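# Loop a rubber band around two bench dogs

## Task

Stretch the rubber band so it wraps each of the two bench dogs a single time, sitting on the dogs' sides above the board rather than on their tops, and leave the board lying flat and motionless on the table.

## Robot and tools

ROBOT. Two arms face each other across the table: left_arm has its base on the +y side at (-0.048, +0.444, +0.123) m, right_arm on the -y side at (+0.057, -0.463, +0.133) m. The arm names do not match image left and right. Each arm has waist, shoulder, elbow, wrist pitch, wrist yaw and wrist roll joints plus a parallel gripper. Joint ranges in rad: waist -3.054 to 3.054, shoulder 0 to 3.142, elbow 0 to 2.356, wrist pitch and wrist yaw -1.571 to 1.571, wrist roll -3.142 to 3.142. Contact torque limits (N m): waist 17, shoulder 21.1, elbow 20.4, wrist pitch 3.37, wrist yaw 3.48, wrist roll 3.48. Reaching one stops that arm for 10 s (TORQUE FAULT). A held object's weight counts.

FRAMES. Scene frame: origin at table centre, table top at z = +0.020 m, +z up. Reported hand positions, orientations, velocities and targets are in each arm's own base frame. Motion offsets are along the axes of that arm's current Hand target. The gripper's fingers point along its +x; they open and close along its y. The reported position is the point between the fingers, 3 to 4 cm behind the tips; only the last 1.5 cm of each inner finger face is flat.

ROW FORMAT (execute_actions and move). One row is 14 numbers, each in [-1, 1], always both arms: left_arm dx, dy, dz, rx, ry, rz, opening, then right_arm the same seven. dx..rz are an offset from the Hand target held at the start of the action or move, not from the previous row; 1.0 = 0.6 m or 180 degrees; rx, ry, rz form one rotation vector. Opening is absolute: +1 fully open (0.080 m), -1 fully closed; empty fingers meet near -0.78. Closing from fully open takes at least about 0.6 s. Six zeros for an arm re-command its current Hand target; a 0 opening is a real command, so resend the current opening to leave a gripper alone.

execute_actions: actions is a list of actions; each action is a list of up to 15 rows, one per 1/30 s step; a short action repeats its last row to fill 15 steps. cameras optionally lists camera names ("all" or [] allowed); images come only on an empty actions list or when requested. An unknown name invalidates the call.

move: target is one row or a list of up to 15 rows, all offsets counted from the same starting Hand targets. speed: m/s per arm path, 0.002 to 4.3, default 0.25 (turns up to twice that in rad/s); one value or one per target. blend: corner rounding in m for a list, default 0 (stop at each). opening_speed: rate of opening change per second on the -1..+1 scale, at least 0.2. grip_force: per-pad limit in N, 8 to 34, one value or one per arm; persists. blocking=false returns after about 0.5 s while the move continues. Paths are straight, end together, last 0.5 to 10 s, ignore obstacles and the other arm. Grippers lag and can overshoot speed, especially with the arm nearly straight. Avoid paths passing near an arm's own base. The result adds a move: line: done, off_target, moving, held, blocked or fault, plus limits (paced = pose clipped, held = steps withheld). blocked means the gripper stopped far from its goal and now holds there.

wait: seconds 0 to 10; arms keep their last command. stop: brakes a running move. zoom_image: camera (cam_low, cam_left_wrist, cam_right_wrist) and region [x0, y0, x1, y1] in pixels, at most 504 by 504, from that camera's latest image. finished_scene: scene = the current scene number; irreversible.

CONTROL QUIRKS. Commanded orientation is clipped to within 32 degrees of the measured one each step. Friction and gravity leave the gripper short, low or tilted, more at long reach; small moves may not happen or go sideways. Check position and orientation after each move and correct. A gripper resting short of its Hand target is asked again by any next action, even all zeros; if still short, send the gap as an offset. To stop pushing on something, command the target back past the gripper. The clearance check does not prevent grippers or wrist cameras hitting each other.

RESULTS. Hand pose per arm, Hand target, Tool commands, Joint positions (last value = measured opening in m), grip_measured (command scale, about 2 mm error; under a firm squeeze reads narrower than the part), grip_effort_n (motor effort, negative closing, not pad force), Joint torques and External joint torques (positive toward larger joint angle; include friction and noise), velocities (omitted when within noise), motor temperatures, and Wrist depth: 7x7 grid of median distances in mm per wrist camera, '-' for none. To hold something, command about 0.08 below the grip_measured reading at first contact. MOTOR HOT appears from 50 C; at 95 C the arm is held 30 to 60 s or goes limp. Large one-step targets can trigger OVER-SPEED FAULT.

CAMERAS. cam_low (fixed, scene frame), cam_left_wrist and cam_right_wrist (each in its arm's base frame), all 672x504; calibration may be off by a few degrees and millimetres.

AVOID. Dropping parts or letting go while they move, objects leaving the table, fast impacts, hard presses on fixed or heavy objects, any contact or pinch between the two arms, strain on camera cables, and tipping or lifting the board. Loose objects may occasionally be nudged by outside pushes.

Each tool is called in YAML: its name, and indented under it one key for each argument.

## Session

execute_actions:
  actions: []

zoom_image:
  camera: "cam_low"
  region: [180, 220, 460, 320]

Scene clock: 0.00 s.
left_arm: end_effector_position=(+0.3835, +0.0248, +0.2373) grip_measured=+1.000 grip_effort_n=n/a end_effector_quat_wxyz=(+0.924, -0.191, +0.037, -0.331) | right_arm: end_effector_position=(+0.1517, +0.3053, +0.1227) grip_measured=+1.000 grip_effort_n=n/a end_effector_quat_wxyz=(+0.674, -0.072, +0.050, +0.734)
Joint positions: left_arm=[0.42 1.569 0.706 0.988 1.093 -0.498 0.08] | right_arm=[0.766 1.529 0.371 0.886 -0.87 -0.234 0.08]
Joint velocities: within noise
Joint torques (N m): no reading
External joint torques (N m): no reading
Motor temperatures (°C): left_arm=[23 32 27 26 27 24] | right_arm=[22 34 27 24 27 28]
Heat: left arm: hottest shoulder 32 °C (+0.0 °C/min); right arm: hottest shoulder 34 °C (+0.0 °C/min).
Wrist depth (mm): cam_left_wrist=[356 362 1602 592 1746 - 1578 / 404 361 1555 - 2630 - 1678 / 1349 368 420 - - - 1869 / 1490 - 429 - 2663 - - / 515 82 692 2394 - 93 - / - 77 - 1853 1991 - - / - 73 373 486 1652 1652 -] | cam_right_wrist=[156 174 - - 1257 1527 - / 166 186 1835 1591 1649 1559 1591 / 172 189 1945 1724 1820 1559 1737 / 166 217 2322 2127 1881 1945 1806 / - 211 1724 1686 1850 1764 1750 / - 94 1379 1371 1363 89 71 / - 273 284 298 300 89 61]
Hand target: left_arm +0.3838, +0.0253, +0.2384; +0.925, -0.187, +0.034, -0.329 | right_arm +0.1515, +0.3056, +0.1243; +0.673, -0.071, +0.047, +0.735
Tool commands: left_gripper/opening=+1.0 right_gripper/opening=+1.0
camera_calibration:
cam_left_wrist: T_world_to_cam=[[-0.616119, -0.702264, 0.356683, 0.177759], [-0.425275, -0.0845687, -0.901105, 0.408749], [0.662978, -0.706876, -0.246551, -0.0995764], [0, 0, 0, 1]] pos_world=[0.349368, 0.0890129, 0.280371]
cam_right_wrist: T_world_to_cam=[[0.99809, 0.0451065, 0.0422108, -0.166636], [0.0594622, -0.516181, -0.854413, 0.281115], [-0.0167512, 0.855291, -0.517877, -0.109828], [0, 0, 0, 1]] pos_world=[0.147763, 0.246558, 0.190345]

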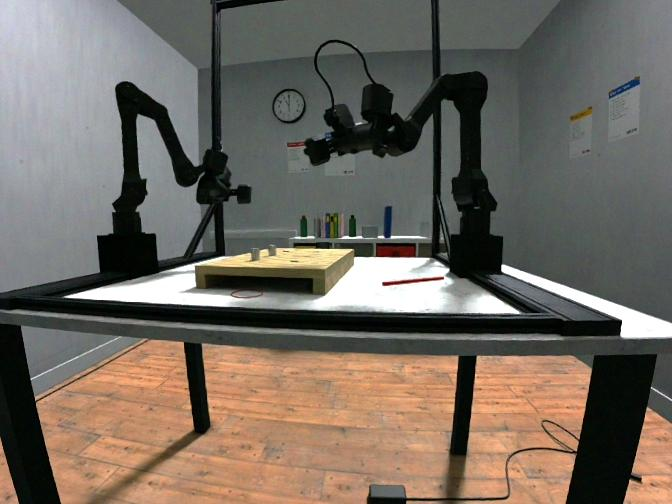

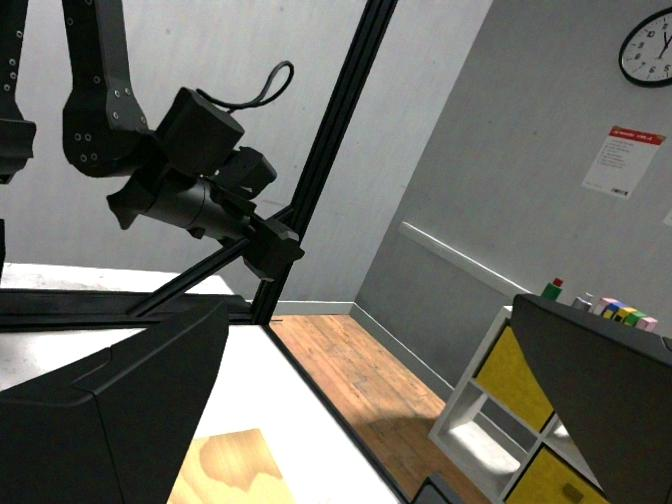

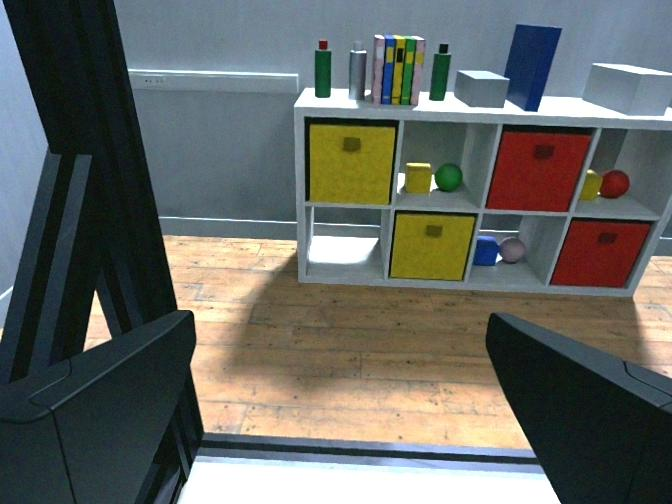

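Scaled by 1.800 from the camera's 672x504 image, which has a finer 960x720 frame.

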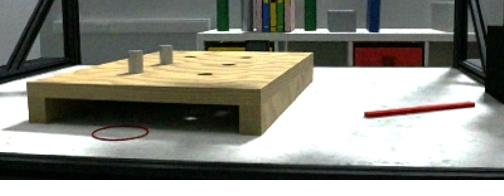

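move:
  target: [0,0,0,0,0,0,-0.9,-0.678,-0.242,0.006,0.398,0.300,-0.390,-0.4]
  speed: 0.25
  cameras: ["all"]

Scene clock: 24.43 s.
left_arm: end_effector_position=(+0.3835, +0.0248, +0.2373) grip_measured=-0.763 grip_effort_n=-68.1 end_effector_quat_wxyz=(+0.924, -0.191, +0.037, -0.331) | right_arm: end_effector_position=(+0.3266, -0.0794, +0.1992) grip_measured=-0.397 grip_effort_n=-15.1 end_effector_quat_wxyz=(+0.764, -0.003, +0.645, +0.002)
Joint positions: left_arm=[0.42 1.569 0.706 0.988 1.093 -0.498 0.001] | right_arm=[-0.257 1.698 1.653 -1.364 -0.041 -0.262 0.017]
Joint torques (N m): left_arm=[-0.14 -6.52 6.25 1.39 -0.08 0] | right_arm=[-0.01 -7.21 7.47 0.16 -0.01 0.14]
External joint torques (N m): left_arm=[-0.14 -0.7 0.42 0.06 -0.01 -0.02] | right_arm=[-0.05 -0.31 1.61 -0.43 0.04 0.14]
Heat: left arm: hottest shoulder 36 °C (+9.8 °C/min); right arm: hottest shoulder 35 °C (+2.5 °C/min).
Wrist depth (mm): cam_left_wrist=[- - 1567 1626 - - 1500 / 1246 1411 - 1806 - - 1614 / 1761 1375 - 632 - - 1761 / - 1490 - 2421 - 2316 - / 535 565 708 91 75 1590 1393 / - - - - 63 - - / - - - - 65 - -] | cam_right_wrist=[291 294 295 297 343 346 1110 / 300 301 305 306 359 358 1138 / 312 314 315 319 371 373 1204 / 325 326 328 330 385 385 1243 / 390 381 396 395 397 401 1315 / 402 - - 406 82 413 1371 / - - - - - - -]
Hand target: left_arm +0.3838, +0.0253, +0.2384; +0.925, -0.187, +0.034, -0.329 | right_arm +0.3303, -0.0803, +0.1999; +0.765, +0.000, +0.644, +0.000
Off the commanded pose: left_arm 0.001 m, 1 deg | right_arm 0.004 m, 0 deg.
move: done
camera_calibration:
cam_left_wrist: T_world_to_cam=[[-0.616119, -0.702264, 0.356683, 0.177759], [-0.425275, -0.0845687, -0.901105, 0.408749], [0.662978, -0.706876, -0.246551, -0.0995764], [0, 0, 0, 1]] pos_world=[0.349368, 0.0890129, 0.280371]
cam_right_wrist: T_world_to_cam=[[0.0108985, -0.998791, 0.0479403, -0.0886852], [-0.979125, -0.000928078, 0.203255, 0.30689], [-0.202964, -0.0491548, -0.977952, 0.34244], [0, 0, 0, 1]] pos_world=[0.370953, -0.0714606, 0.276764]

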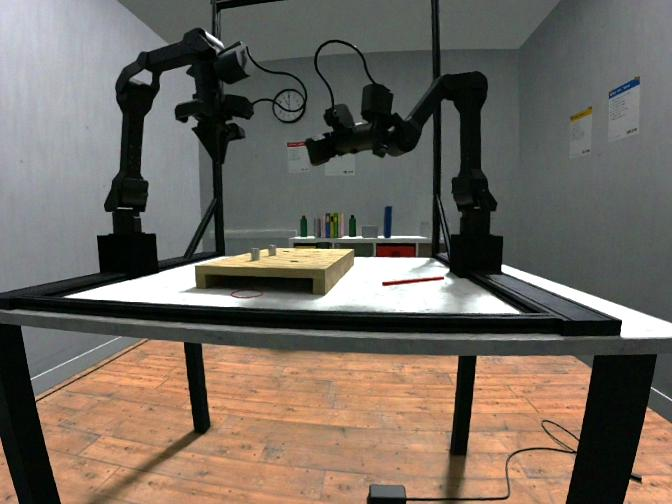

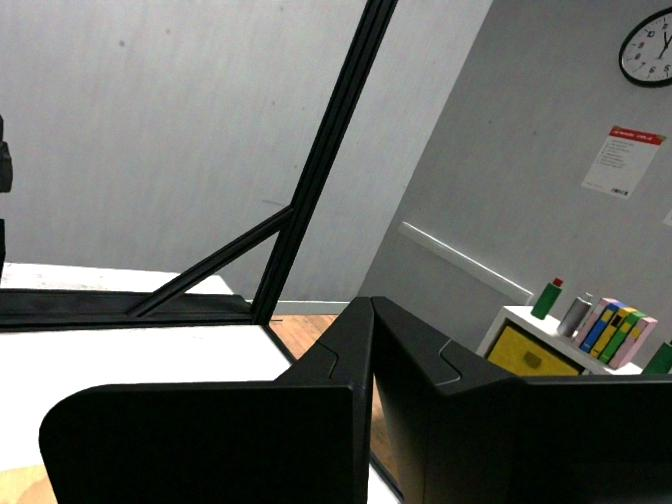

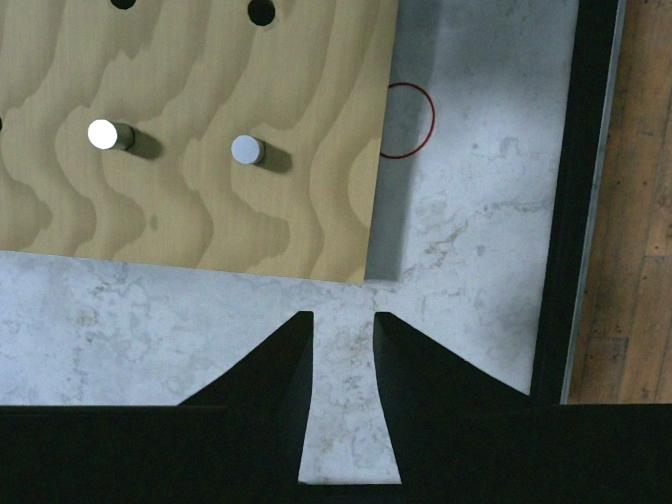

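zoom_image:
  camera: "cam_right_wrist"
  region: [70, 60, 470, 200]

zoom_image:
  camera: "cam_low"
  region: [190, 235, 330, 305]

Scaled by 1.260 from the camera's 672x504 image, which has a finer 960x720 frame.

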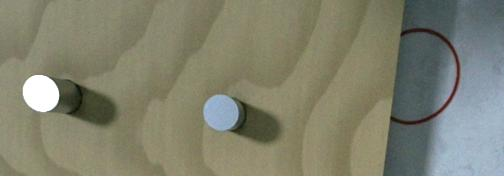

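Scaled by 3.600 from the camera's 672x504 image, which has a finer 960x720 frame.

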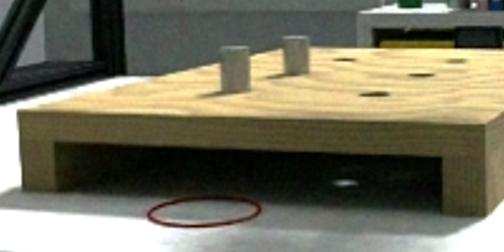

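move:
  target: [-0.074,0.060,-0.094,0.076,0.210,0.166,-0.9,0.350,-0.153,0.069,0,0,0,-0.4]
  speed: 0.22
  cameras: ["all"]

Scene clock: 51.27 s.
left_arm: end_effector_position=(+0.3578, +0.0604, +0.1607) grip_measured=-0.763 grip_effort_n=-68.1 end_effector_quat_wxyz=(+0.929, +0.042, +0.346, -0.127) | right_arm: end_effector_position=(+0.4026, -0.1706, +0.0019) grip_measured=-0.397 grip_effort_n=-15.1 end_effector_quat_wxyz=(+0.762, +0.001, +0.648, -0.003)
Joint positions: left_arm=[0.353 1.388 0.93 -0.36 0.463 0.432 0.001] | right_arm=[-0.422 2.192 1.54 -0.77 -0.063 -0.412 0.017]
Joint torques (N m): left_arm=[-0.16 -7.02 9.1 0.94 0.13 0.2] | right_arm=[-0.23 -10.37 6.82 0.7 -0.17 -0.09]
External joint torques (N m): left_arm=[-0.14 -1.72 2.4 -0.41 -0.1 0.2] | right_arm=[-0.17 -0.4 1.31 0.12 -0.11 -0.09]
Motor temperatures (°C): left_arm=[23 38 31 29 27 24] | right_arm=[22 39 33 25 27 28]
Heat: left arm: hottest shoulder 38 °C (+7.0 °C/min); right arm: hottest shoulder 39 °C (+5.9 °C/min).
Wrist depth (mm): cam_left_wrist=[485 498 501 545 - 539 1746 / - 460 - - 368 515 1490 / 213 343 351 352 355 353 446 / - 316 317 317 320 320 - / - 286 293 93 291 290 297 / - - - - 63 - - / - - - - 65 - -] | cam_right_wrist=[107 108 154 155 155 156 155 / 111 112 159 160 160 161 160 / 115 116 165 166 167 169 166 / 119 120 172 173 173 175 168 / 124 125 177 178 178 181 167 / 128 128 - 185 82 187 168 / - - - 196 - - -]
Hand target: left_arm +0.3601, +0.0604, +0.1700; +0.932, +0.052, +0.335, -0.128 | right_arm +0.4070, -0.1721, +0.0000; +0.765, +0.000, +0.644, +0.000
Off the commanded pose: left_arm 0.010 m, 2 deg | right_arm 0.005 m, 1 deg.
move: off_target (left_arm)
camera_calibration:
cam_left_wrist: T_world_to_cam=[[-0.292797, -0.956139, 0.00820414, 0.169859], [-0.829751, 0.249811, -0.499106, 0.391731], [0.475165, -0.152944, -0.866502, 0.0570802], [0, 0, 0, 1]] pos_world=[0.347651, 0.07328, 0.243582]
cam_right_wrist: T_world_to_cam=[[-0.00235657, -0.998837, 0.0481558, -0.165735], [-0.977841, 0.0123826, 0.208985, 0.423042], [-0.209338, -0.0465962, -0.976733, 0.163391], [0, 0, 0, 1]] pos_world=[0.447481, -0.163167, 0.079161]

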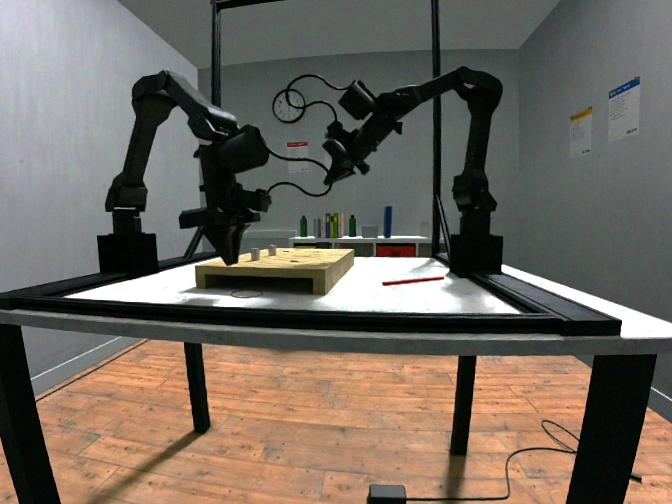

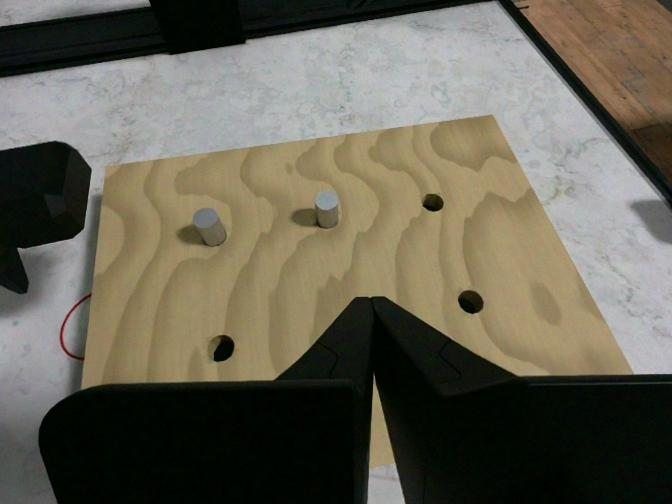

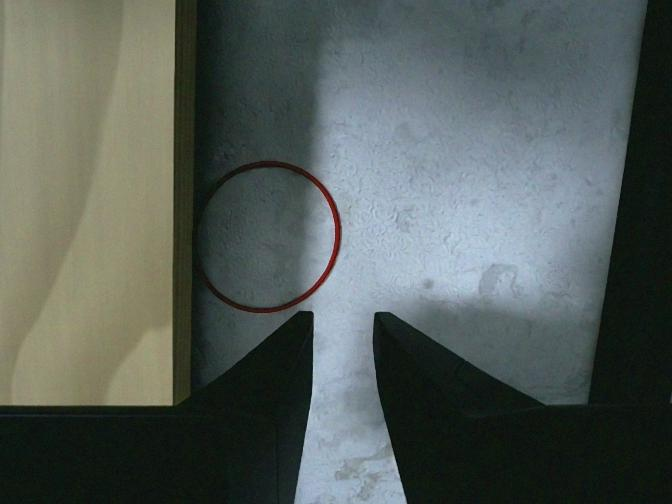

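move:
  target: [0,0,0,0,0,0,-0.9,0.0767,-0.0033,0.0037,0,0,0,-0.4]
  speed: 0.12
  cameras: ["cam_right_wrist"]

Scene clock: 59.33 s.
left_arm: end_effector_position=(+0.3578, +0.0604, +0.1607) grip_measured=-0.763 grip_effort_n=-68.1 end_effector_quat_wxyz=(+0.929, +0.042, +0.346, -0.127) | right_arm: end_effector_position=(+0.4125, -0.1746, -0.0426) grip_measured=-0.397 grip_effort_n=-15.1 end_effector_quat_wxyz=(+0.762, +0.001, +0.647, -0.003)
Joint positions: left_arm=[0.353 1.388 0.93 -0.36 0.463 0.432 0.001] | right_arm=[-0.422 2.306 1.54 -0.655 -0.063 -0.412 0.017]
Joint torques (N m): left_arm=[-0.21 -6.97 8.92 0.89 0.11 0.18] | right_arm=[0.43 -10.79 6.32 0.73 -0.17 0.12]
External joint torques (N m): left_arm=[-0.17 -1.6 2.16 -0.47 -0.13 0.17] | right_arm=[0.38 -0.31 0.95 0.11 -0.11 0.12]
Heat: left arm: hottest shoulder 38 °C (+6.1 °C/min); right arm: hottest shoulder 41 °C (+7.1 °C/min).
Wrist depth (mm): cam_left_wrist=[496 481 513 546 538 551 1678 / - - 454 469 383 468 1533 / 398 352 353 355 356 366 438 / 237 309 315 318 318 319 - / 324 287 292 94 288 291 334 / - - - - 63 - - / - - - - 65 - -] | cam_right_wrist=[- 111 112 114 114 114 115 / - 115 116 117 117 119 119 / - 121 120 121 122 123 124 / - 124 125 126 127 128 128 / - 128 130 131 132 133 134 / - - - 136 82 136 138 / - - - 143 - - -]
Hand target: left_arm +0.3601, +0.0604, +0.1700; +0.932, +0.052, +0.335, -0.128 | right_arm +0.4171, -0.1741, -0.0449; +0.765, +0.000, +0.644, +0.000
Off the commanded pose: left_arm 0.010 m, 2 deg | right_arm 0.005 m, 1 deg.
move: off_target (left_arm)
camera_calibration:
cam_right_wrist: T_world_to_cam=[[-0.00162793, -0.99882, 0.0485313, -0.167911], [-0.978032, 0.0117066, 0.208126, 0.441954], [-0.208449, -0.0471263, -0.976897, 0.121399], [0, 0, 0, 1]] pos_world=[0.457277, -0.167165, 0.0347614]
Images, in order (width x height): cam_right_wrist 672x504.

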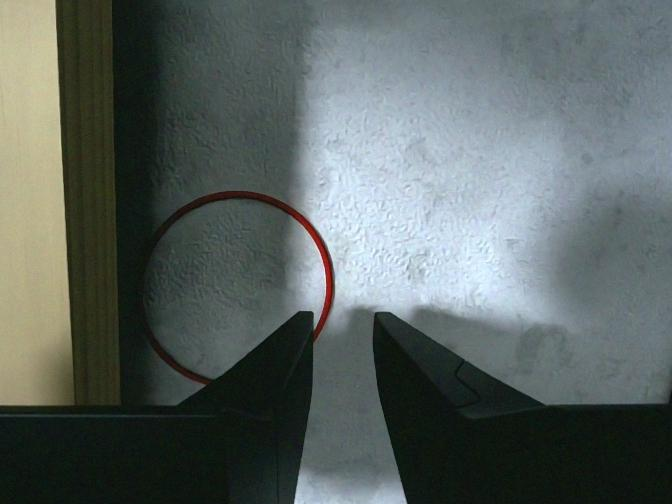

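move:
  target: [0,0,0,0,0,0,-0.9,0.0467,0.0035,-0.0038,0,0,0,-0.4]
  speed: 0.06
  cameras: ["cam_right_wrist"]

zoom_image:
  camera: "cam_right_wrist"
  region: [250, 220, 450, 400]

Scene clock: 64.83 s.
left_arm: end_effector_position=(+0.3578, +0.0604, +0.1607) grip_measured=-0.763 grip_effort_n=-68.1 end_effector_quat_wxyz=(+0.929, +0.042, +0.346, -0.127) | right_arm: end_effector_position=(+0.4216, -0.1758, -0.0610) grip_measured=-0.397 grip_effort_n=-14.7 end_effector_quat_wxyz=(+0.770, -0.006, +0.638, -0.004)
Joint positions: left_arm=[0.353 1.388 0.93 -0.36 0.463 0.432 0.001] | right_arm=[-0.416 2.354 1.54 -0.579 -0.063 -0.412 0.017]
Joint torques (N m): left_arm=[-0.18 -6.9 9.01 0.9 0.1 0.2] | right_arm=[0.41 -9.51 4.44 0.82 -0.16 0.13]
External joint torques (N m): left_arm=[-0.15 -1.58 2.28 -0.46 -0.13 0.19] | right_arm=[0.43 1.12 -0.8 0.16 -0.1 0.13]
Heat: left arm: hottest shoulder 39 °C (+6.0 °C/min); right arm: hottest shoulder 43 °C (+9.0 °C/min).
Wrist depth (mm): cam_left_wrist=[490 498 503 520 511 1511 1705 / 471 455 - - 392 - 1522 / 404 350 353 355 354 354 432 / 262 309 317 318 319 321 377 / 289 286 293 93 289 291 342 / - - - - 63 - - / - - - - 65 - -] | cam_right_wrist=[- 97 98 99 100 100 101 / - 100 101 - 103 104 104 / 103 104 105 106 106 107 108 / 107 107 108 110 110 110 112 / - 111 112 112 113 115 116 / - - - 116 82 118 120 / - - - 121 - - -]
Hand target: left_arm +0.3601, +0.0604, +0.1700; +0.932, +0.052, +0.335, -0.128 | right_arm +0.4196, -0.1720, -0.0730; +0.765, +0.000, +0.644, +0.000
Off the commanded pose: left_arm 0.010 m, 2 deg | right_arm 0.013 m, 1 deg.
move: off_target (left_arm, right_arm)
camera_calibration:
cam_right_wrist: T_world_to_cam=[[0.00271956, -0.998201, 0.0598918, -0.169217], [-0.983068, 0.0083049, 0.183055, 0.454811], [-0.183223, -0.0593755, -0.981277, 0.0922191], [0, 0, 0, 1]] pos_world=[0.464467, -0.167214, 0.0173717]
Images, in order (width x height): cam_right_wrist 672x504.

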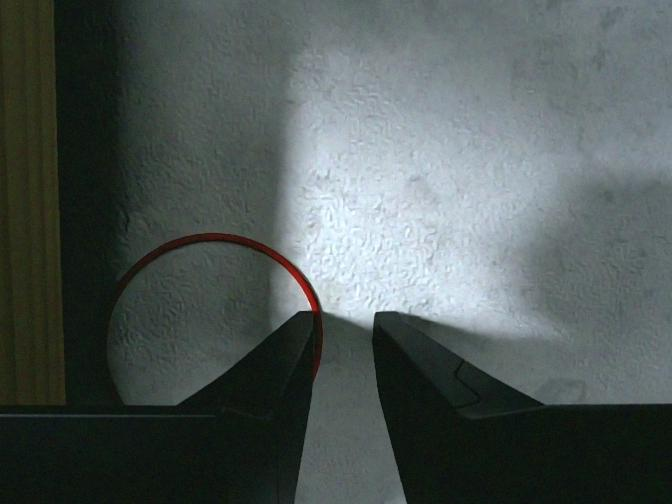

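Scaled by 2.520 from the camera's 672x504 image, which has a finer 960x720 frame.

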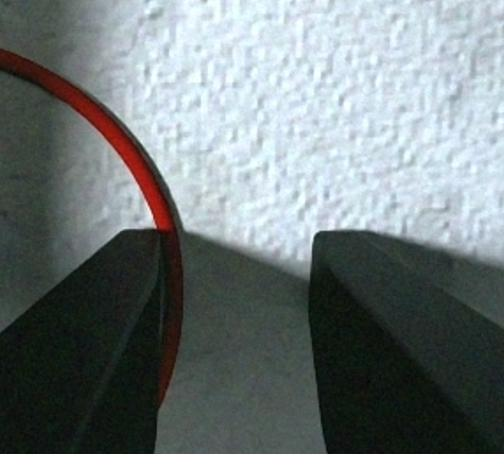

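move:
  target: [0,0,0,0,0,0,-0.9,0,0,0,0,0,0,-1]
  opening_speed: 1.0
  cameras: ["cam_right_wrist"]

zoom_image:
  camera: "cam_right_wrist"
  region: [250, 220, 450, 400]

Scene clock: 67.80 s.
left_arm: end_effector_position=(+0.3578, +0.0604, +0.1607) grip_measured=-0.763 grip_effort_n=-68.1 end_effector_quat_wxyz=(+0.929, +0.042, +0.346, -0.127) | right_arm: end_effector_position=(+0.4218, -0.1754, -0.0610) grip_measured=-0.756 grip_effort_n=-83.5 end_effector_quat_wxyz=(+0.770, -0.006, +0.638, -0.004)
Joint positions: left_arm=[0.353 1.388 0.93 -0.36 0.463 0.432 0.001] | right_arm=[-0.415 2.354 1.54 -0.579 -0.063 -0.412 0.001]
Joint torques (N m): left_arm=[-0.15 -7 8.9 0.92 0.11 0.16] | right_arm=[0.26 -9.6 4.46 0.77 -0.11 0.12]
External joint torques (N m): left_arm=[-0.16 -1.69 2.17 -0.44 -0.11 0.15] | right_arm=[0.33 0.9 -0.63 0.17 -0.05 0.12]
Heat: left arm: hottest shoulder 39 °C (+5.0 °C/min); right arm: hottest shoulder 43 °C (+9.0 °C/min).
Wrist depth (mm): cam_left_wrist=[491 505 512 531 - 1691 1732 / 462 466 - - 394 - 1480 / 414 349 352 351 355 354 - / 260 307 316 318 319 319 - / 273 286 294 93 290 291 298 / - - - - 63 - - / - - - - 65 - -] | cam_right_wrist=[- 98 98 99 100 100 101 / - 101 101 - 103 104 105 / 104 104 105 105 106 107 109 / - 107 108 110 111 111 112 / - 112 112 112 113 115 116 / - 115 - 74 - 118 119 / - - - - - - -]
Hand target: left_arm +0.3601, +0.0604, +0.1700; +0.932, +0.052, +0.335, -0.128 | right_arm +0.4196, -0.1720, -0.0730; +0.765, +0.000, +0.644, +0.000
Off the commanded pose: left_arm 0.010 m, 2 deg | right_arm 0.013 m, 1 deg.
move: off_target (left_arm, right_arm)
camera_calibration:
cam_right_wrist: T_world_to_cam=[[0.00382051, -0.998201, 0.0598351, -0.169228], [-0.983083, 0.00720817, 0.183021, 0.454828], [-0.183123, -0.059522, -0.981286, 0.0922147], [0, 0, 0, 1]] pos_world=[0.464667, -0.166713, 0.0173718]
Images, in order (width x height): cam_right_wrist 672x504.

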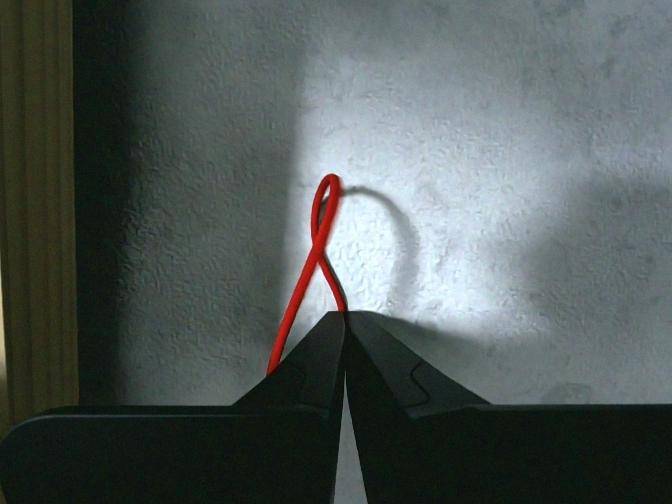

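Scaled by 2.520 from the camera's 672x504 image, which has a finer 960x720 frame.

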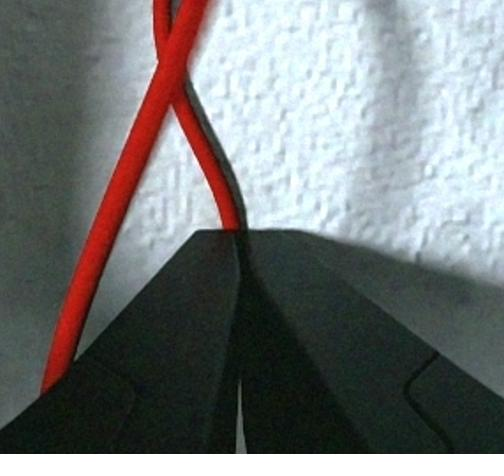

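move:
  target: [0,0,0,0,0,0,-0.9,-0.27,0,0.048,0,0,0,-1]
  speed: 0.15
  cameras: ["all"]

zoom_image:
  camera: "cam_low"
  region: [190, 190, 330, 305]

Scene clock: 71.47 s.
left_arm: end_effector_position=(+0.3578, +0.0604, +0.1607) grip_measured=-0.763 grip_effort_n=-68.1 end_effector_quat_wxyz=(+0.929, +0.042, +0.346, -0.127) | right_arm: end_effector_position=(+0.4161, -0.1725, +0.0845) grip_measured=-0.756 grip_effort_n=-83.5 end_effector_quat_wxyz=(+0.758, +0.000, +0.652, +0.002)
Joint positions: left_arm=[0.353 1.388 0.93 -0.36 0.463 0.432 0.001] | right_arm=[-0.414 2.172 1.85 -1.112 -0.063 -0.412 0.001]
Joint torques (N m): left_arm=[-0.23 -6.9 9.06 0.89 0.12 0.17] | right_arm=[0.33 -13.17 7.26 0.08 -0.13 0.12]
External joint torques (N m): left_arm=[-0.22 -1.55 2.27 -0.5 -0.12 0.17] | right_arm=[0.32 -2.95 1.36 -0.47 -0.06 0.12]
Motor temperatures (°C): left_arm=[23 39 32 28 27 24] | right_arm=[22 44 33 25 27 28]
Heat: left arm: hottest shoulder 39 °C (+5.0 °C/min); right arm: hottest shoulder 44 °C (+9.1 °C/min).
Wrist depth (mm): cam_left_wrist=[492 500 507 498 - 1590 1718 / - 483 466 442 466 - 1469 / - 345 350 353 355 352 414 / - 315 317 318 319 320 374 / 330 287 293 94 291 291 336 / - - - - 63 - - / - - - - 65 - -] | cam_right_wrist=[180 181 185 229 230 228 948 / 188 188 191 237 238 235 1002 / 195 195 200 247 247 247 1073 / 203 204 207 254 258 254 1105 / 211 213 214 265 269 266 1161 / 219 220 - 74 75 278 1173 / - - - - - - -]
Hand target: left_arm +0.3601, +0.0604, +0.1700; +0.932, +0.052, +0.335, -0.128 | right_arm +0.4202, -0.1720, +0.0916; +0.765, +0.000, +0.644, +0.000
Off the commanded pose: left_arm 0.010 m, 2 deg | right_arm 0.008 m, 1 deg.
move: off_target (left_arm)
camera_calibration:
cam_left_wrist: T_world_to_cam=[[-0.292797, -0.956139, 0.00820414, 0.169859], [-0.829751, 0.249811, -0.499106, 0.391731], [0.475165, -0.152944, -0.866502, 0.0570802], [0, 0, 0, 1]] pos_world=[0.347651, 0.07328, 0.243582]
cam_right_wrist: T_world_to_cam=[[0.00656511, -0.999067, 0.0426913, -0.174848], [-0.975311, 0.00302661, 0.220814, 0.415419], [-0.220737, -0.0430869, -0.974381, 0.251976], [0, 0, 0, 1]] pos_world=[0.461931, -0.165085, 0.161255]

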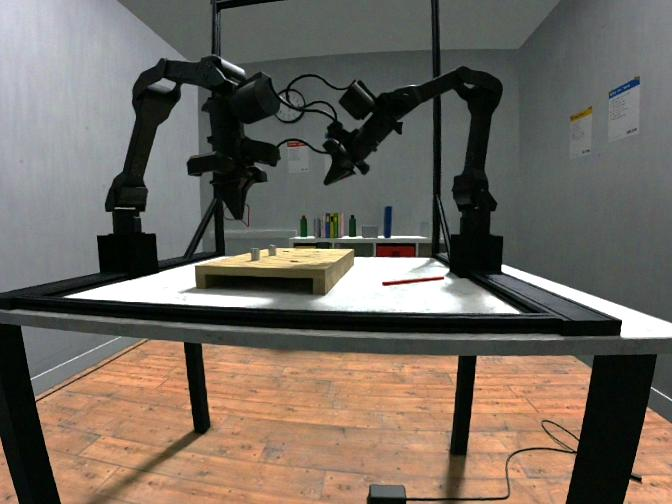

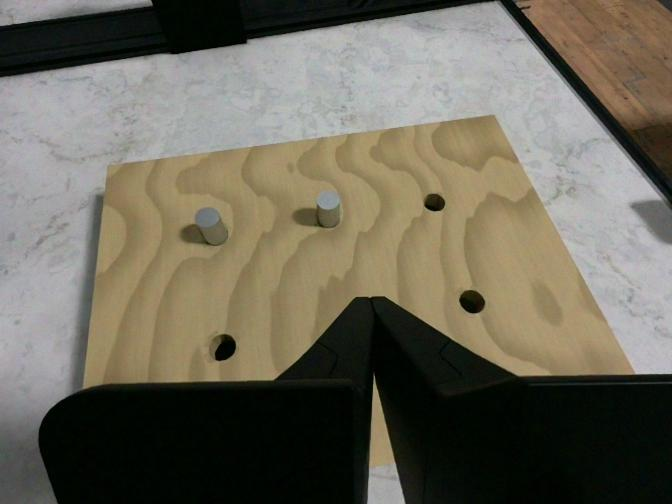

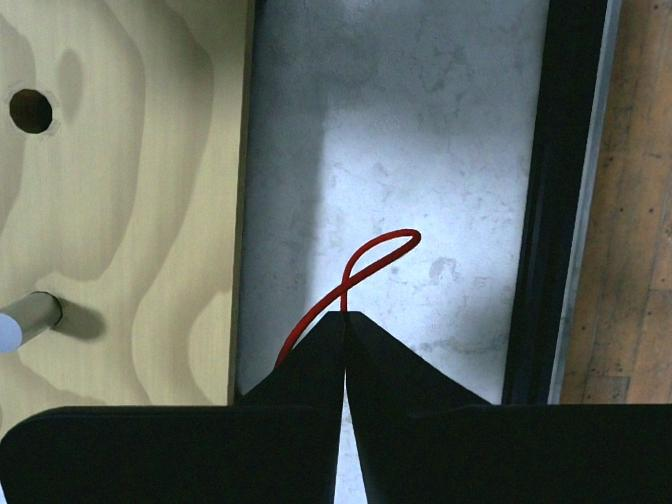

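Scaled by 3.600 from the camera's 672x504 image, which has a finer 960x720 frame.

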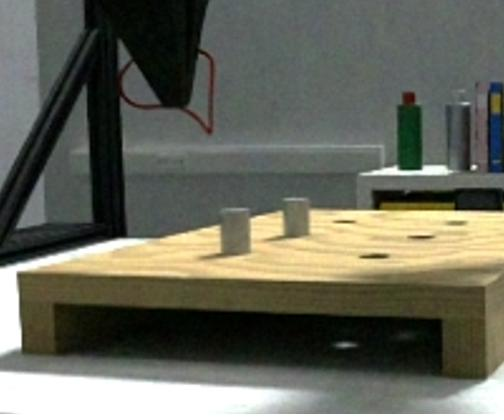

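move:
  target:
    - [0,0,0,0,0,0,-0.9,0.222,0,-0.040,0,0,0,-1]
    - [0,0,0,0,0,0,-0.9,0.222,0,-0.040,0,0,0,-0.4]
  speed: 0.12
  opening_speed: 0.5
  cameras: ["all"]

zoom_image:
  camera: "cam_low"
  region: [190, 190, 330, 305]

Scene clock: 79.47 s.
left_arm: end_effector_position=(+0.3578, +0.0604, +0.1607) grip_measured=-0.763 grip_effort_n=-68.1 end_effector_quat_wxyz=(+0.929, +0.042, +0.346, -0.127) | right_arm: end_effector_position=(+0.4213, -0.1747, -0.0363) grip_measured=-0.403 grip_effort_n=15.6 end_effector_quat_wxyz=(+0.768, -0.005, +0.640, -0.003)
Joint positions: left_arm=[0.353 1.388 0.93 -0.36 0.463 0.432 0.001] | right_arm=[-0.414 2.308 1.57 -0.663 -0.063 -0.412 0.017]
Joint torques (N m): left_arm=[-0.2 -7.04 8.97 0.91 0.14 0.16] | right_arm=[0.26 -10.98 4.1 0.77 -0.08 0.13]
External joint torques (N m): left_arm=[-0.23 -1.75 2.24 -0.46 -0.08 0.16] | right_arm=[0.33 -0.52 -1.26 0.15 -0.02 0.13]
Heat: left arm: hottest shoulder 39 °C (+4.0 °C/min); right arm: hottest shoulder 45 °C (+10.1 °C/min).
Wrist depth (mm): cam_left_wrist=[500 496 503 521 - 1746 1746 / - 466 451 460 378 - 1522 / - 350 352 351 357 358 - / 231 307 316 317 318 320 - / 324 287 293 94 290 291 301 / - - - - 63 - - / - - - - 65 - -] | cam_right_wrist=[- 118 119 119 121 121 122 / - 121 122 124 124 125 126 / - 90 127 128 129 130 131 / - 129 132 132 133 135 135 / - 133 136 137 137 140 141 / - - - 141 81 143 145 / - - - 148 - - -]
Hand target: left_arm +0.3601, +0.0604, +0.1700; +0.932, +0.052, +0.335, -0.128 | right_arm +0.4194, -0.1720, -0.0438; +0.765, +0.000, +0.644, +0.000
Off the commanded pose: left_arm 0.010 m, 2 deg | right_arm 0.008 m, 1 deg.
move: off_target (left_arm)
camera_calibration:
cam_left_wrist: T_world_to_cam=[[-0.292797, -0.956139, 0.00820414, 0.169859], [-0.829751, 0.249811, -0.499106, 0.391731], [0.475165, -0.152944, -0.866502, 0.0570802], [0, 0, 0, 1]] pos_world=[0.347651, 0.07328, 0.243582]
cam_right_wrist: T_world_to_cam=[[0.00498404, -0.998387, 0.0565623, -0.170732], [-0.981719, 0.0058774, 0.190248, 0.449253], [-0.190273, -0.0564765, -0.980105, 0.119866], [0, 0, 0, 1]] pos_world=[0.464698, -0.166327, 0.0416691]

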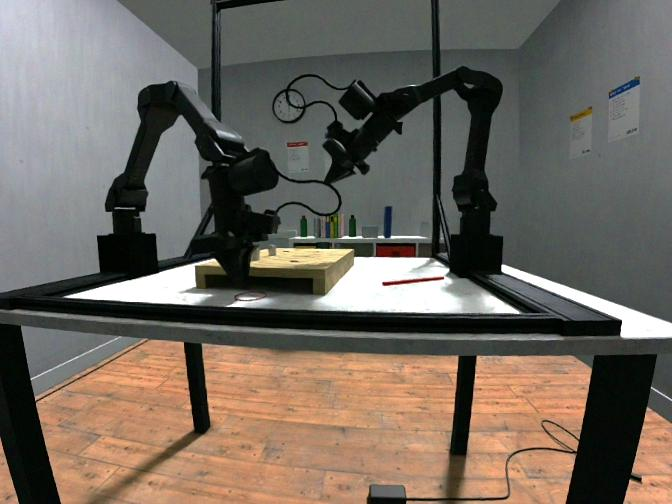

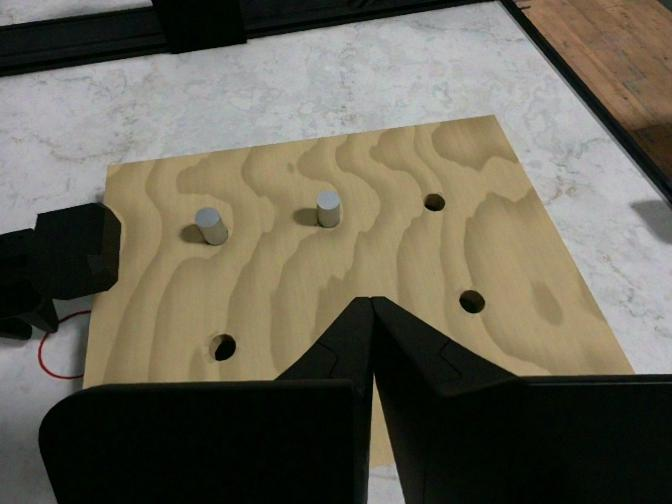

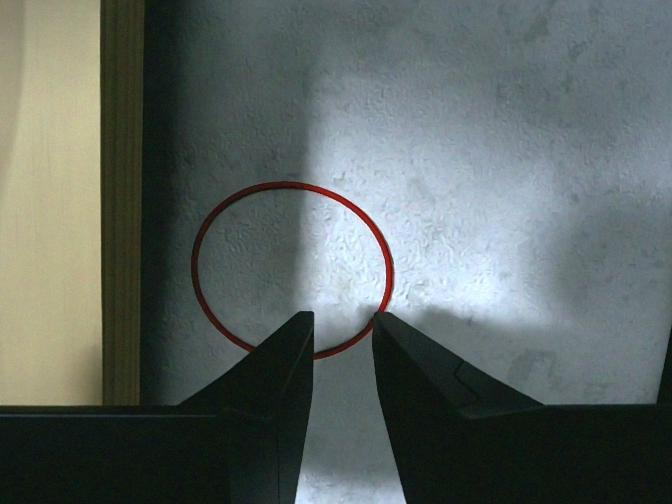

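Scaled by 3.600 from the camera's 672x504 image, which has a finer 960x720 frame.

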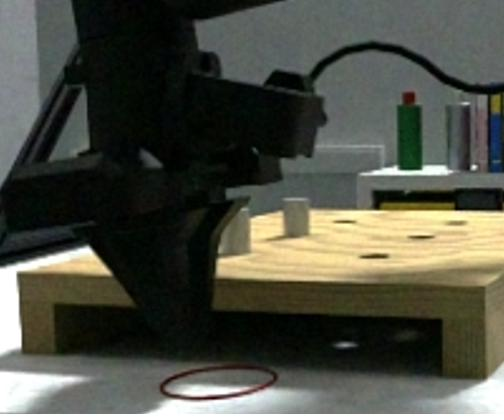

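move:
  target: [0,0,0,0,0,0,-0.9,0.0238,-0.0285,-0.003,0,0,0,-0.4]
  speed: 0.08
  cameras: ["cam_right_wrist"]

zoom_image:
  camera: "cam_right_wrist"
  region: [250, 220, 450, 400]

Scene clock: 85.30 s.
left_arm: end_effector_position=(+0.3578, +0.0604, +0.1607) grip_measured=-0.763 grip_effort_n=-68.1 end_effector_quat_wxyz=(+0.929, +0.042, +0.346, -0.127) | right_arm: end_effector_position=(+0.4161, -0.1885, -0.0549) grip_measured=-0.403 grip_effort_n=15.6 end_effector_quat_wxyz=(+0.762, +0.001, +0.647, -0.004)
Joint positions: left_arm=[0.353 1.388 0.93 -0.36 0.463 0.432 0.001] | right_arm=[-0.447 2.36 1.584 -0.644 -0.066 -0.435 0.017]
Joint torques (N m): left_arm=[-0.17 -6.96 9.01 0.92 0.09 0.19] | right_arm=[0 -10.94 6.41 0.73 -0.18 -0.11]
External joint torques (N m): left_arm=[-0.17 -1.63 2.25 -0.46 -0.14 0.19] | right_arm=[0.07 -0.2 1.1 0.13 -0.12 -0.11]
Heat: left arm: hottest shoulder 40 °C (+4.0 °C/min); right arm: hottest shoulder 45 °C (+10.1 °C/min).
Wrist depth (mm): cam_left_wrist=[497 497 507 545 530 1578 1691 / - - 475 - 366 454 1555 / - 341 351 354 356 403 431 / 257 314 316 316 319 321 378 / 292 288 292 93 289 291 336 / 318 - - - 63 - - / - - - - 65 - -] | cam_right_wrist=[- 100 101 101 102 102 103 / 104 104 105 - 105 106 105 / 108 108 108 109 110 110 110 / 112 112 114 113 113 115 115 / 116 117 117 117 117 119 119 / - - - 122 81 122 124 / - - - 129 - - -]
Hand target: left_arm +0.3601, +0.0604, +0.1700; +0.932, +0.052, +0.335, -0.128 | right_arm +0.4201, -0.1890, -0.0581; +0.765, +0.000, +0.644, +0.000
Off the commanded pose: left_arm 0.010 m, 2 deg | right_arm 0.005 m, 1 deg.
move: off_target (left_arm)
camera_calibration:
cam_right_wrist: T_world_to_cam=[[-0.00406236, -0.998774, 0.04934, -0.180177], [-0.978192, 0.0142151, 0.207214, 0.448744], [-0.207661, -0.0474222, -0.977051, 0.109061], [0, 0, 0, 1]] pos_world=[0.460874, -0.181163, 0.0224617]
Images, in order (width x height): cam_right_wrist 672x504.

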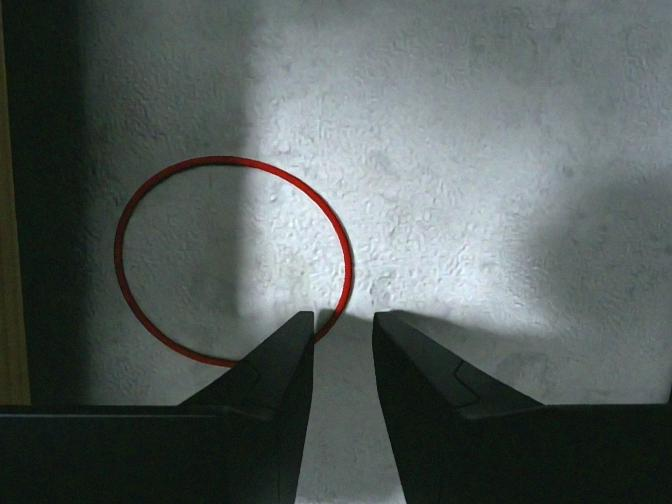

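Scaled by 2.520 from the camera's 672x504 image, which has a finer 960x720 frame.

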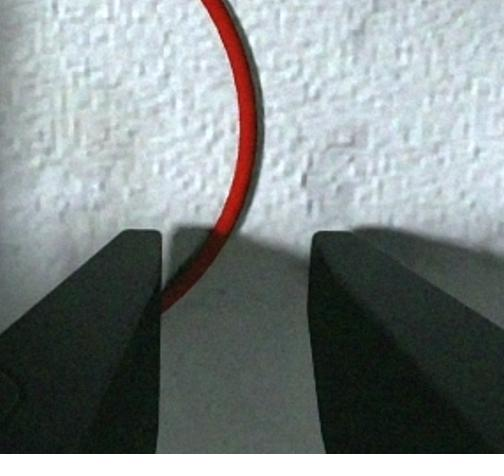

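move:
  target: [0,0,0,0,0,0,-0.9,0.0217,-0.0043,0.0081,0,0,0,-0.4]
  speed: 0.05
  cameras: ["cam_right_wrist"]

zoom_image:
  camera: "cam_right_wrist"
  region: [250, 220, 450, 400]

Scene clock: 88.53 s.
left_arm: end_effector_position=(+0.3578, +0.0604, +0.1607) grip_measured=-0.763 grip_effort_n=-68.1 end_effector_quat_wxyz=(+0.929, +0.042, +0.346, -0.127) | right_arm: end_effector_position=(+0.4245, -0.1923, -0.0603) grip_measured=-0.403 grip_effort_n=15.6 end_effector_quat_wxyz=(+0.766, +0.000, +0.643, -0.005)
Joint positions: left_arm=[0.353 1.388 0.93 -0.36 0.463 0.432 0.001] | right_arm=[-0.447 2.395 1.623 -0.638 -0.067 -0.435 0.017]
Joint torques (N m): left_arm=[-0.28 -6.99 9.09 0.92 0.14 0.16] | right_arm=[0.25 -9.48 6.09 1.05 -0.17 -0.02]
External joint torques (N m): left_arm=[-0.29 -1.68 2.39 -0.43 -0.09 0.15] | right_arm=[0.23 1.37 0.86 0.46 -0.1 -0.02]
Heat: left arm: hottest shoulder 40 °C (+4.0 °C/min); right arm: hottest shoulder 46 °C (+10.1 °C/min).
Wrist depth (mm): cam_left_wrist=[476 497 505 526 - 1500 1761 / 461 486 456 471 383 459 1500 / - 349 352 353 357 367 405 / 258 314 315 318 319 318 376 / 255 287 293 93 290 291 297 / - - - - 63 - - / - - - - 65 - -] | cam_right_wrist=[- 97 97 98 99 99 100 / - 100 101 - 102 102 103 / 103 104 104 105 105 106 107 / 107 107 108 109 110 109 111 / - 112 112 112 112 114 115 / - 114 - 116 81 117 119 / - - - 122 - - -]
Hand target: left_arm +0.3601, +0.0604, +0.1700; +0.932, +0.052, +0.335, -0.128 | right_arm +0.4272, -0.1916, -0.0701; +0.765, +0.000, +0.644, +0.000
Off the commanded pose: left_arm 0.010 m, 2 deg | right_arm 0.010 m, 1 deg.
move: off_target (left_arm, right_arm)
camera_calibration:
cam_right_wrist: T_world_to_cam=[[-0.00436328, -0.998616, 0.0524034, -0.183265], [-0.980206, 0.0146435, 0.197436, 0.458513], [-0.19793, -0.0505047, -0.978914, 0.100509], [0, 0, 0, 1]] pos_world=[0.468531, -0.18465, 0.0174665]
Images, in order (width x height): cam_right_wrist 672x504.

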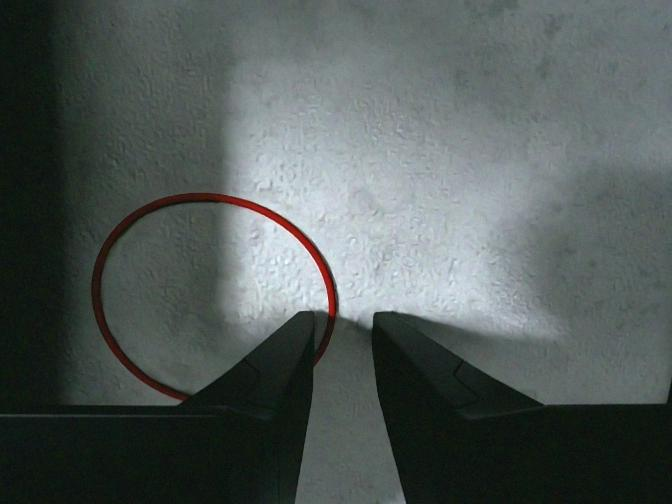

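Scaled by 2.520 from the camera's 672x504 image, which has a finer 960x720 frame.

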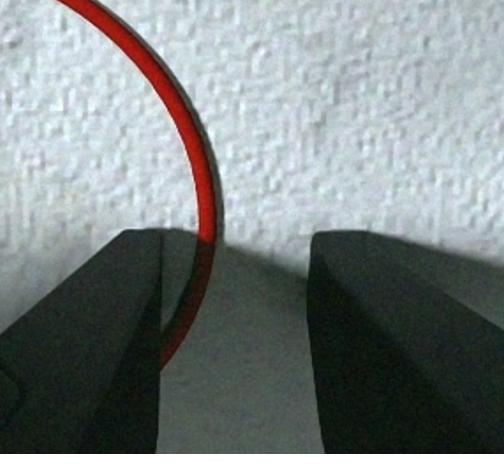

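move:
  target: [0,0,0,0,0,0,-0.9,0,0,0,0,0,0,-1]
  opening_speed: 0.5
  cameras: ["cam_right_wrist"]

zoom_image:
  camera: "cam_right_wrist"
  region: [250, 220, 450, 400]

Scene clock: 92.37 s.
left_arm: end_effector_position=(+0.3578, +0.0604, +0.1607) grip_measured=-0.763 grip_effort_n=-68.1 end_effector_quat_wxyz=(+0.929, +0.042, +0.346, -0.127) | right_arm: end_effector_position=(+0.4261, -0.1930, -0.0602) grip_measured=-0.756 grip_effort_n=-83.5 end_effector_quat_wxyz=(+0.767, -0.001, +0.641, -0.005)
Joint positions: left_arm=[0.353 1.388 0.93 -0.36 0.463 0.432 0.001] | right_arm=[-0.448 2.398 1.627 -0.635 -0.069 -0.435 0.001]
Joint torques (N m): left_arm=[-0.23 -7 9.03 0.9 0.11 0.15] | right_arm=[0.34 -9.84 5.72 0.86 -0.11 -0.05]
External joint torques (N m): left_arm=[-0.22 -1.69 2.3 -0.46 -0.12 0.14] | right_arm=[0.43 1.14 0.41 0.24 -0.05 -0.05]
Heat: left arm: hottest shoulder 40 °C (+3.0 °C/min); right arm: hottest shoulder 46 °C (+10.1 °C/min).
Wrist depth (mm): cam_left_wrist=[481 497 509 522 - 1718 1718 / - - 460 454 387 489 1544 / 406 343 352 356 355 359 429 / 259 316 314 318 319 319 391 / 249 287 292 93 288 291 332 / - - - - 63 - - / - - - - 65 - -] | cam_right_wrist=[- 97 98 98 99 99 100 / - 100 101 - 102 103 104 / 103 104 105 106 105 106 107 / 107 107 108 109 110 110 111 / - 113 112 112 113 114 115 / - 115 - 74 - 118 119 / - - - - - - -]
Hand target: left_arm +0.3601, +0.0604, +0.1700; +0.932, +0.052, +0.335, -0.128 | right_arm +0.4271, -0.1917, -0.0701; +0.765, +0.000, +0.644, +0.000
Off the commanded pose: left_arm 0.010 m, 2 deg | right_arm 0.010 m, 1 deg.
move: off_target (left_arm, right_arm)
camera_calibration:
cam_right_wrist: T_world_to_cam=[[-0.00480881, -0.998572, 0.0532139, -0.183668], [-0.981214, 0.014975, 0.19234, 0.460242], [-0.192862, -0.0512893, -0.979885, 0.0984994], [0, 0, 0, 1]] pos_world=[0.469709, -0.185246, 0.017769]
Images, in order (width x height): cam_right_wrist 672x504.

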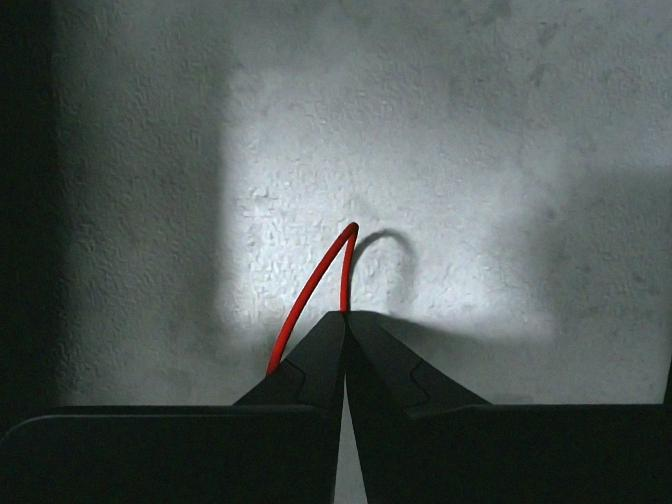

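Scaled by 2.520 from the camera's 672x504 image, which has a finer 960x720 frame.

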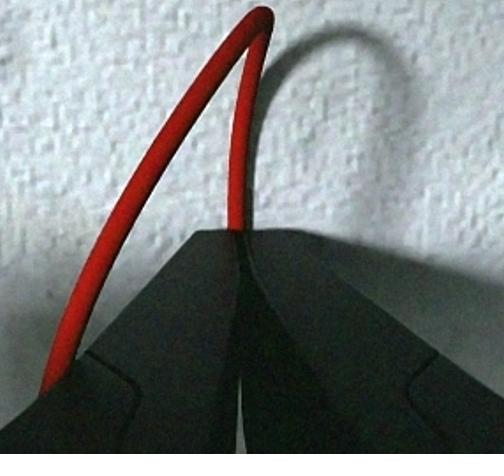

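move:
  target:
    - [0,0,0,0,0,0,-0.9,-0.03,0,0.005,0,0,0,-1]
    - [0,0,0,0,0,0,-0.9,-0.03,0,0.005,0,0,0,-0.3]
  opening_speed: 0.5
  cameras: ["cam_right_wrist"]

Scene clock: 101.70 s.
left_arm: end_effector_position=(+0.3578, +0.0604, +0.1607) grip_measured=-0.763 grip_effort_n=-68.1 end_effector_quat_wxyz=(+0.929, +0.042, +0.346, -0.127) | right_arm: end_effector_position=(+0.4212, -0.1903, -0.0589) grip_measured=-0.303 grip_effort_n=16.0 end_effector_quat_wxyz=(+0.758, +0.005, +0.652, -0.001)
Joint positions: left_arm=[0.353 1.388 0.93 -0.36 0.463 0.432 0.001] | right_arm=[-0.447 2.398 1.638 -0.678 -0.069 -0.435 0.021]
Joint torques (N m): left_arm=[-0.08 -7 8.9 0.92 0.11 0.15] | right_arm=[0.2 -13.98 6.26 0.14 -0.09 -0.03]
External joint torques (N m): left_arm=[-0.09 -1.74 2.22 -0.43 -0.12 0.15] | right_arm=[0.12 -3.03 0.97 -0.43 -0.02 -0.03]
Heat: left arm: hottest shoulder 40 °C (+3.0 °C/min); right arm: hottest shoulder 46 °C (+9.0 °C/min).
Wrist depth (mm): cam_left_wrist=[488 499 496 538 - 1626 1718 / 470 442 - - 390 - 1511 / 441 352 351 355 353 349 443 / 252 314 314 318 320 320 389 / 258 287 294 94 289 290 291 / - - - - 63 - - / - - - - 65 - -] | cam_right_wrist=[- 96 96 96 97 97 98 / - 100 100 99 100 102 101 / 103 104 104 105 104 104 105 / 108 108 107 108 110 108 110 / - 114 112 113 112 114 114 / - 116 - 117 80 117 118 / - - - 124 - - -]
Hand target: left_arm +0.3601, +0.0604, +0.1700; +0.932, +0.052, +0.335, -0.128 | right_arm +0.4270, -0.1916, -0.0519; +0.765, +0.000, +0.644, +0.000
Off the commanded pose: left_arm 0.010 m, 2 deg | right_arm 0.009 m, 1 deg.
move: off_target (left_arm, right_arm); target 2's new opening was sent with right_arm's hand 0.009 m and 1 deg from that target
camera_calibration:
cam_right_wrist: T_world_to_cam=[[-0.00266893, -0.99922, 0.0394017, -0.182919], [-0.975214, 0.0113183, 0.220973, 0.45359], [-0.221247, -0.0378353, -0.974484, 0.113783], [0, 0, 0, 1]] pos_world=[0.467033, -0.183605, 0.0178555]
Images, in order (width x height): cam_right_wrist 672x504.

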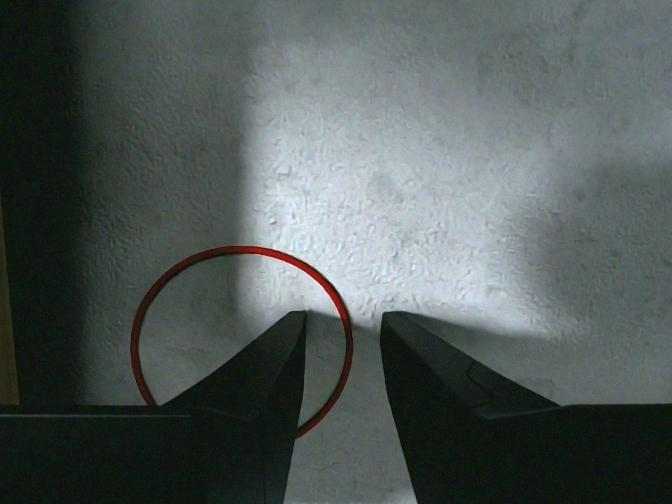

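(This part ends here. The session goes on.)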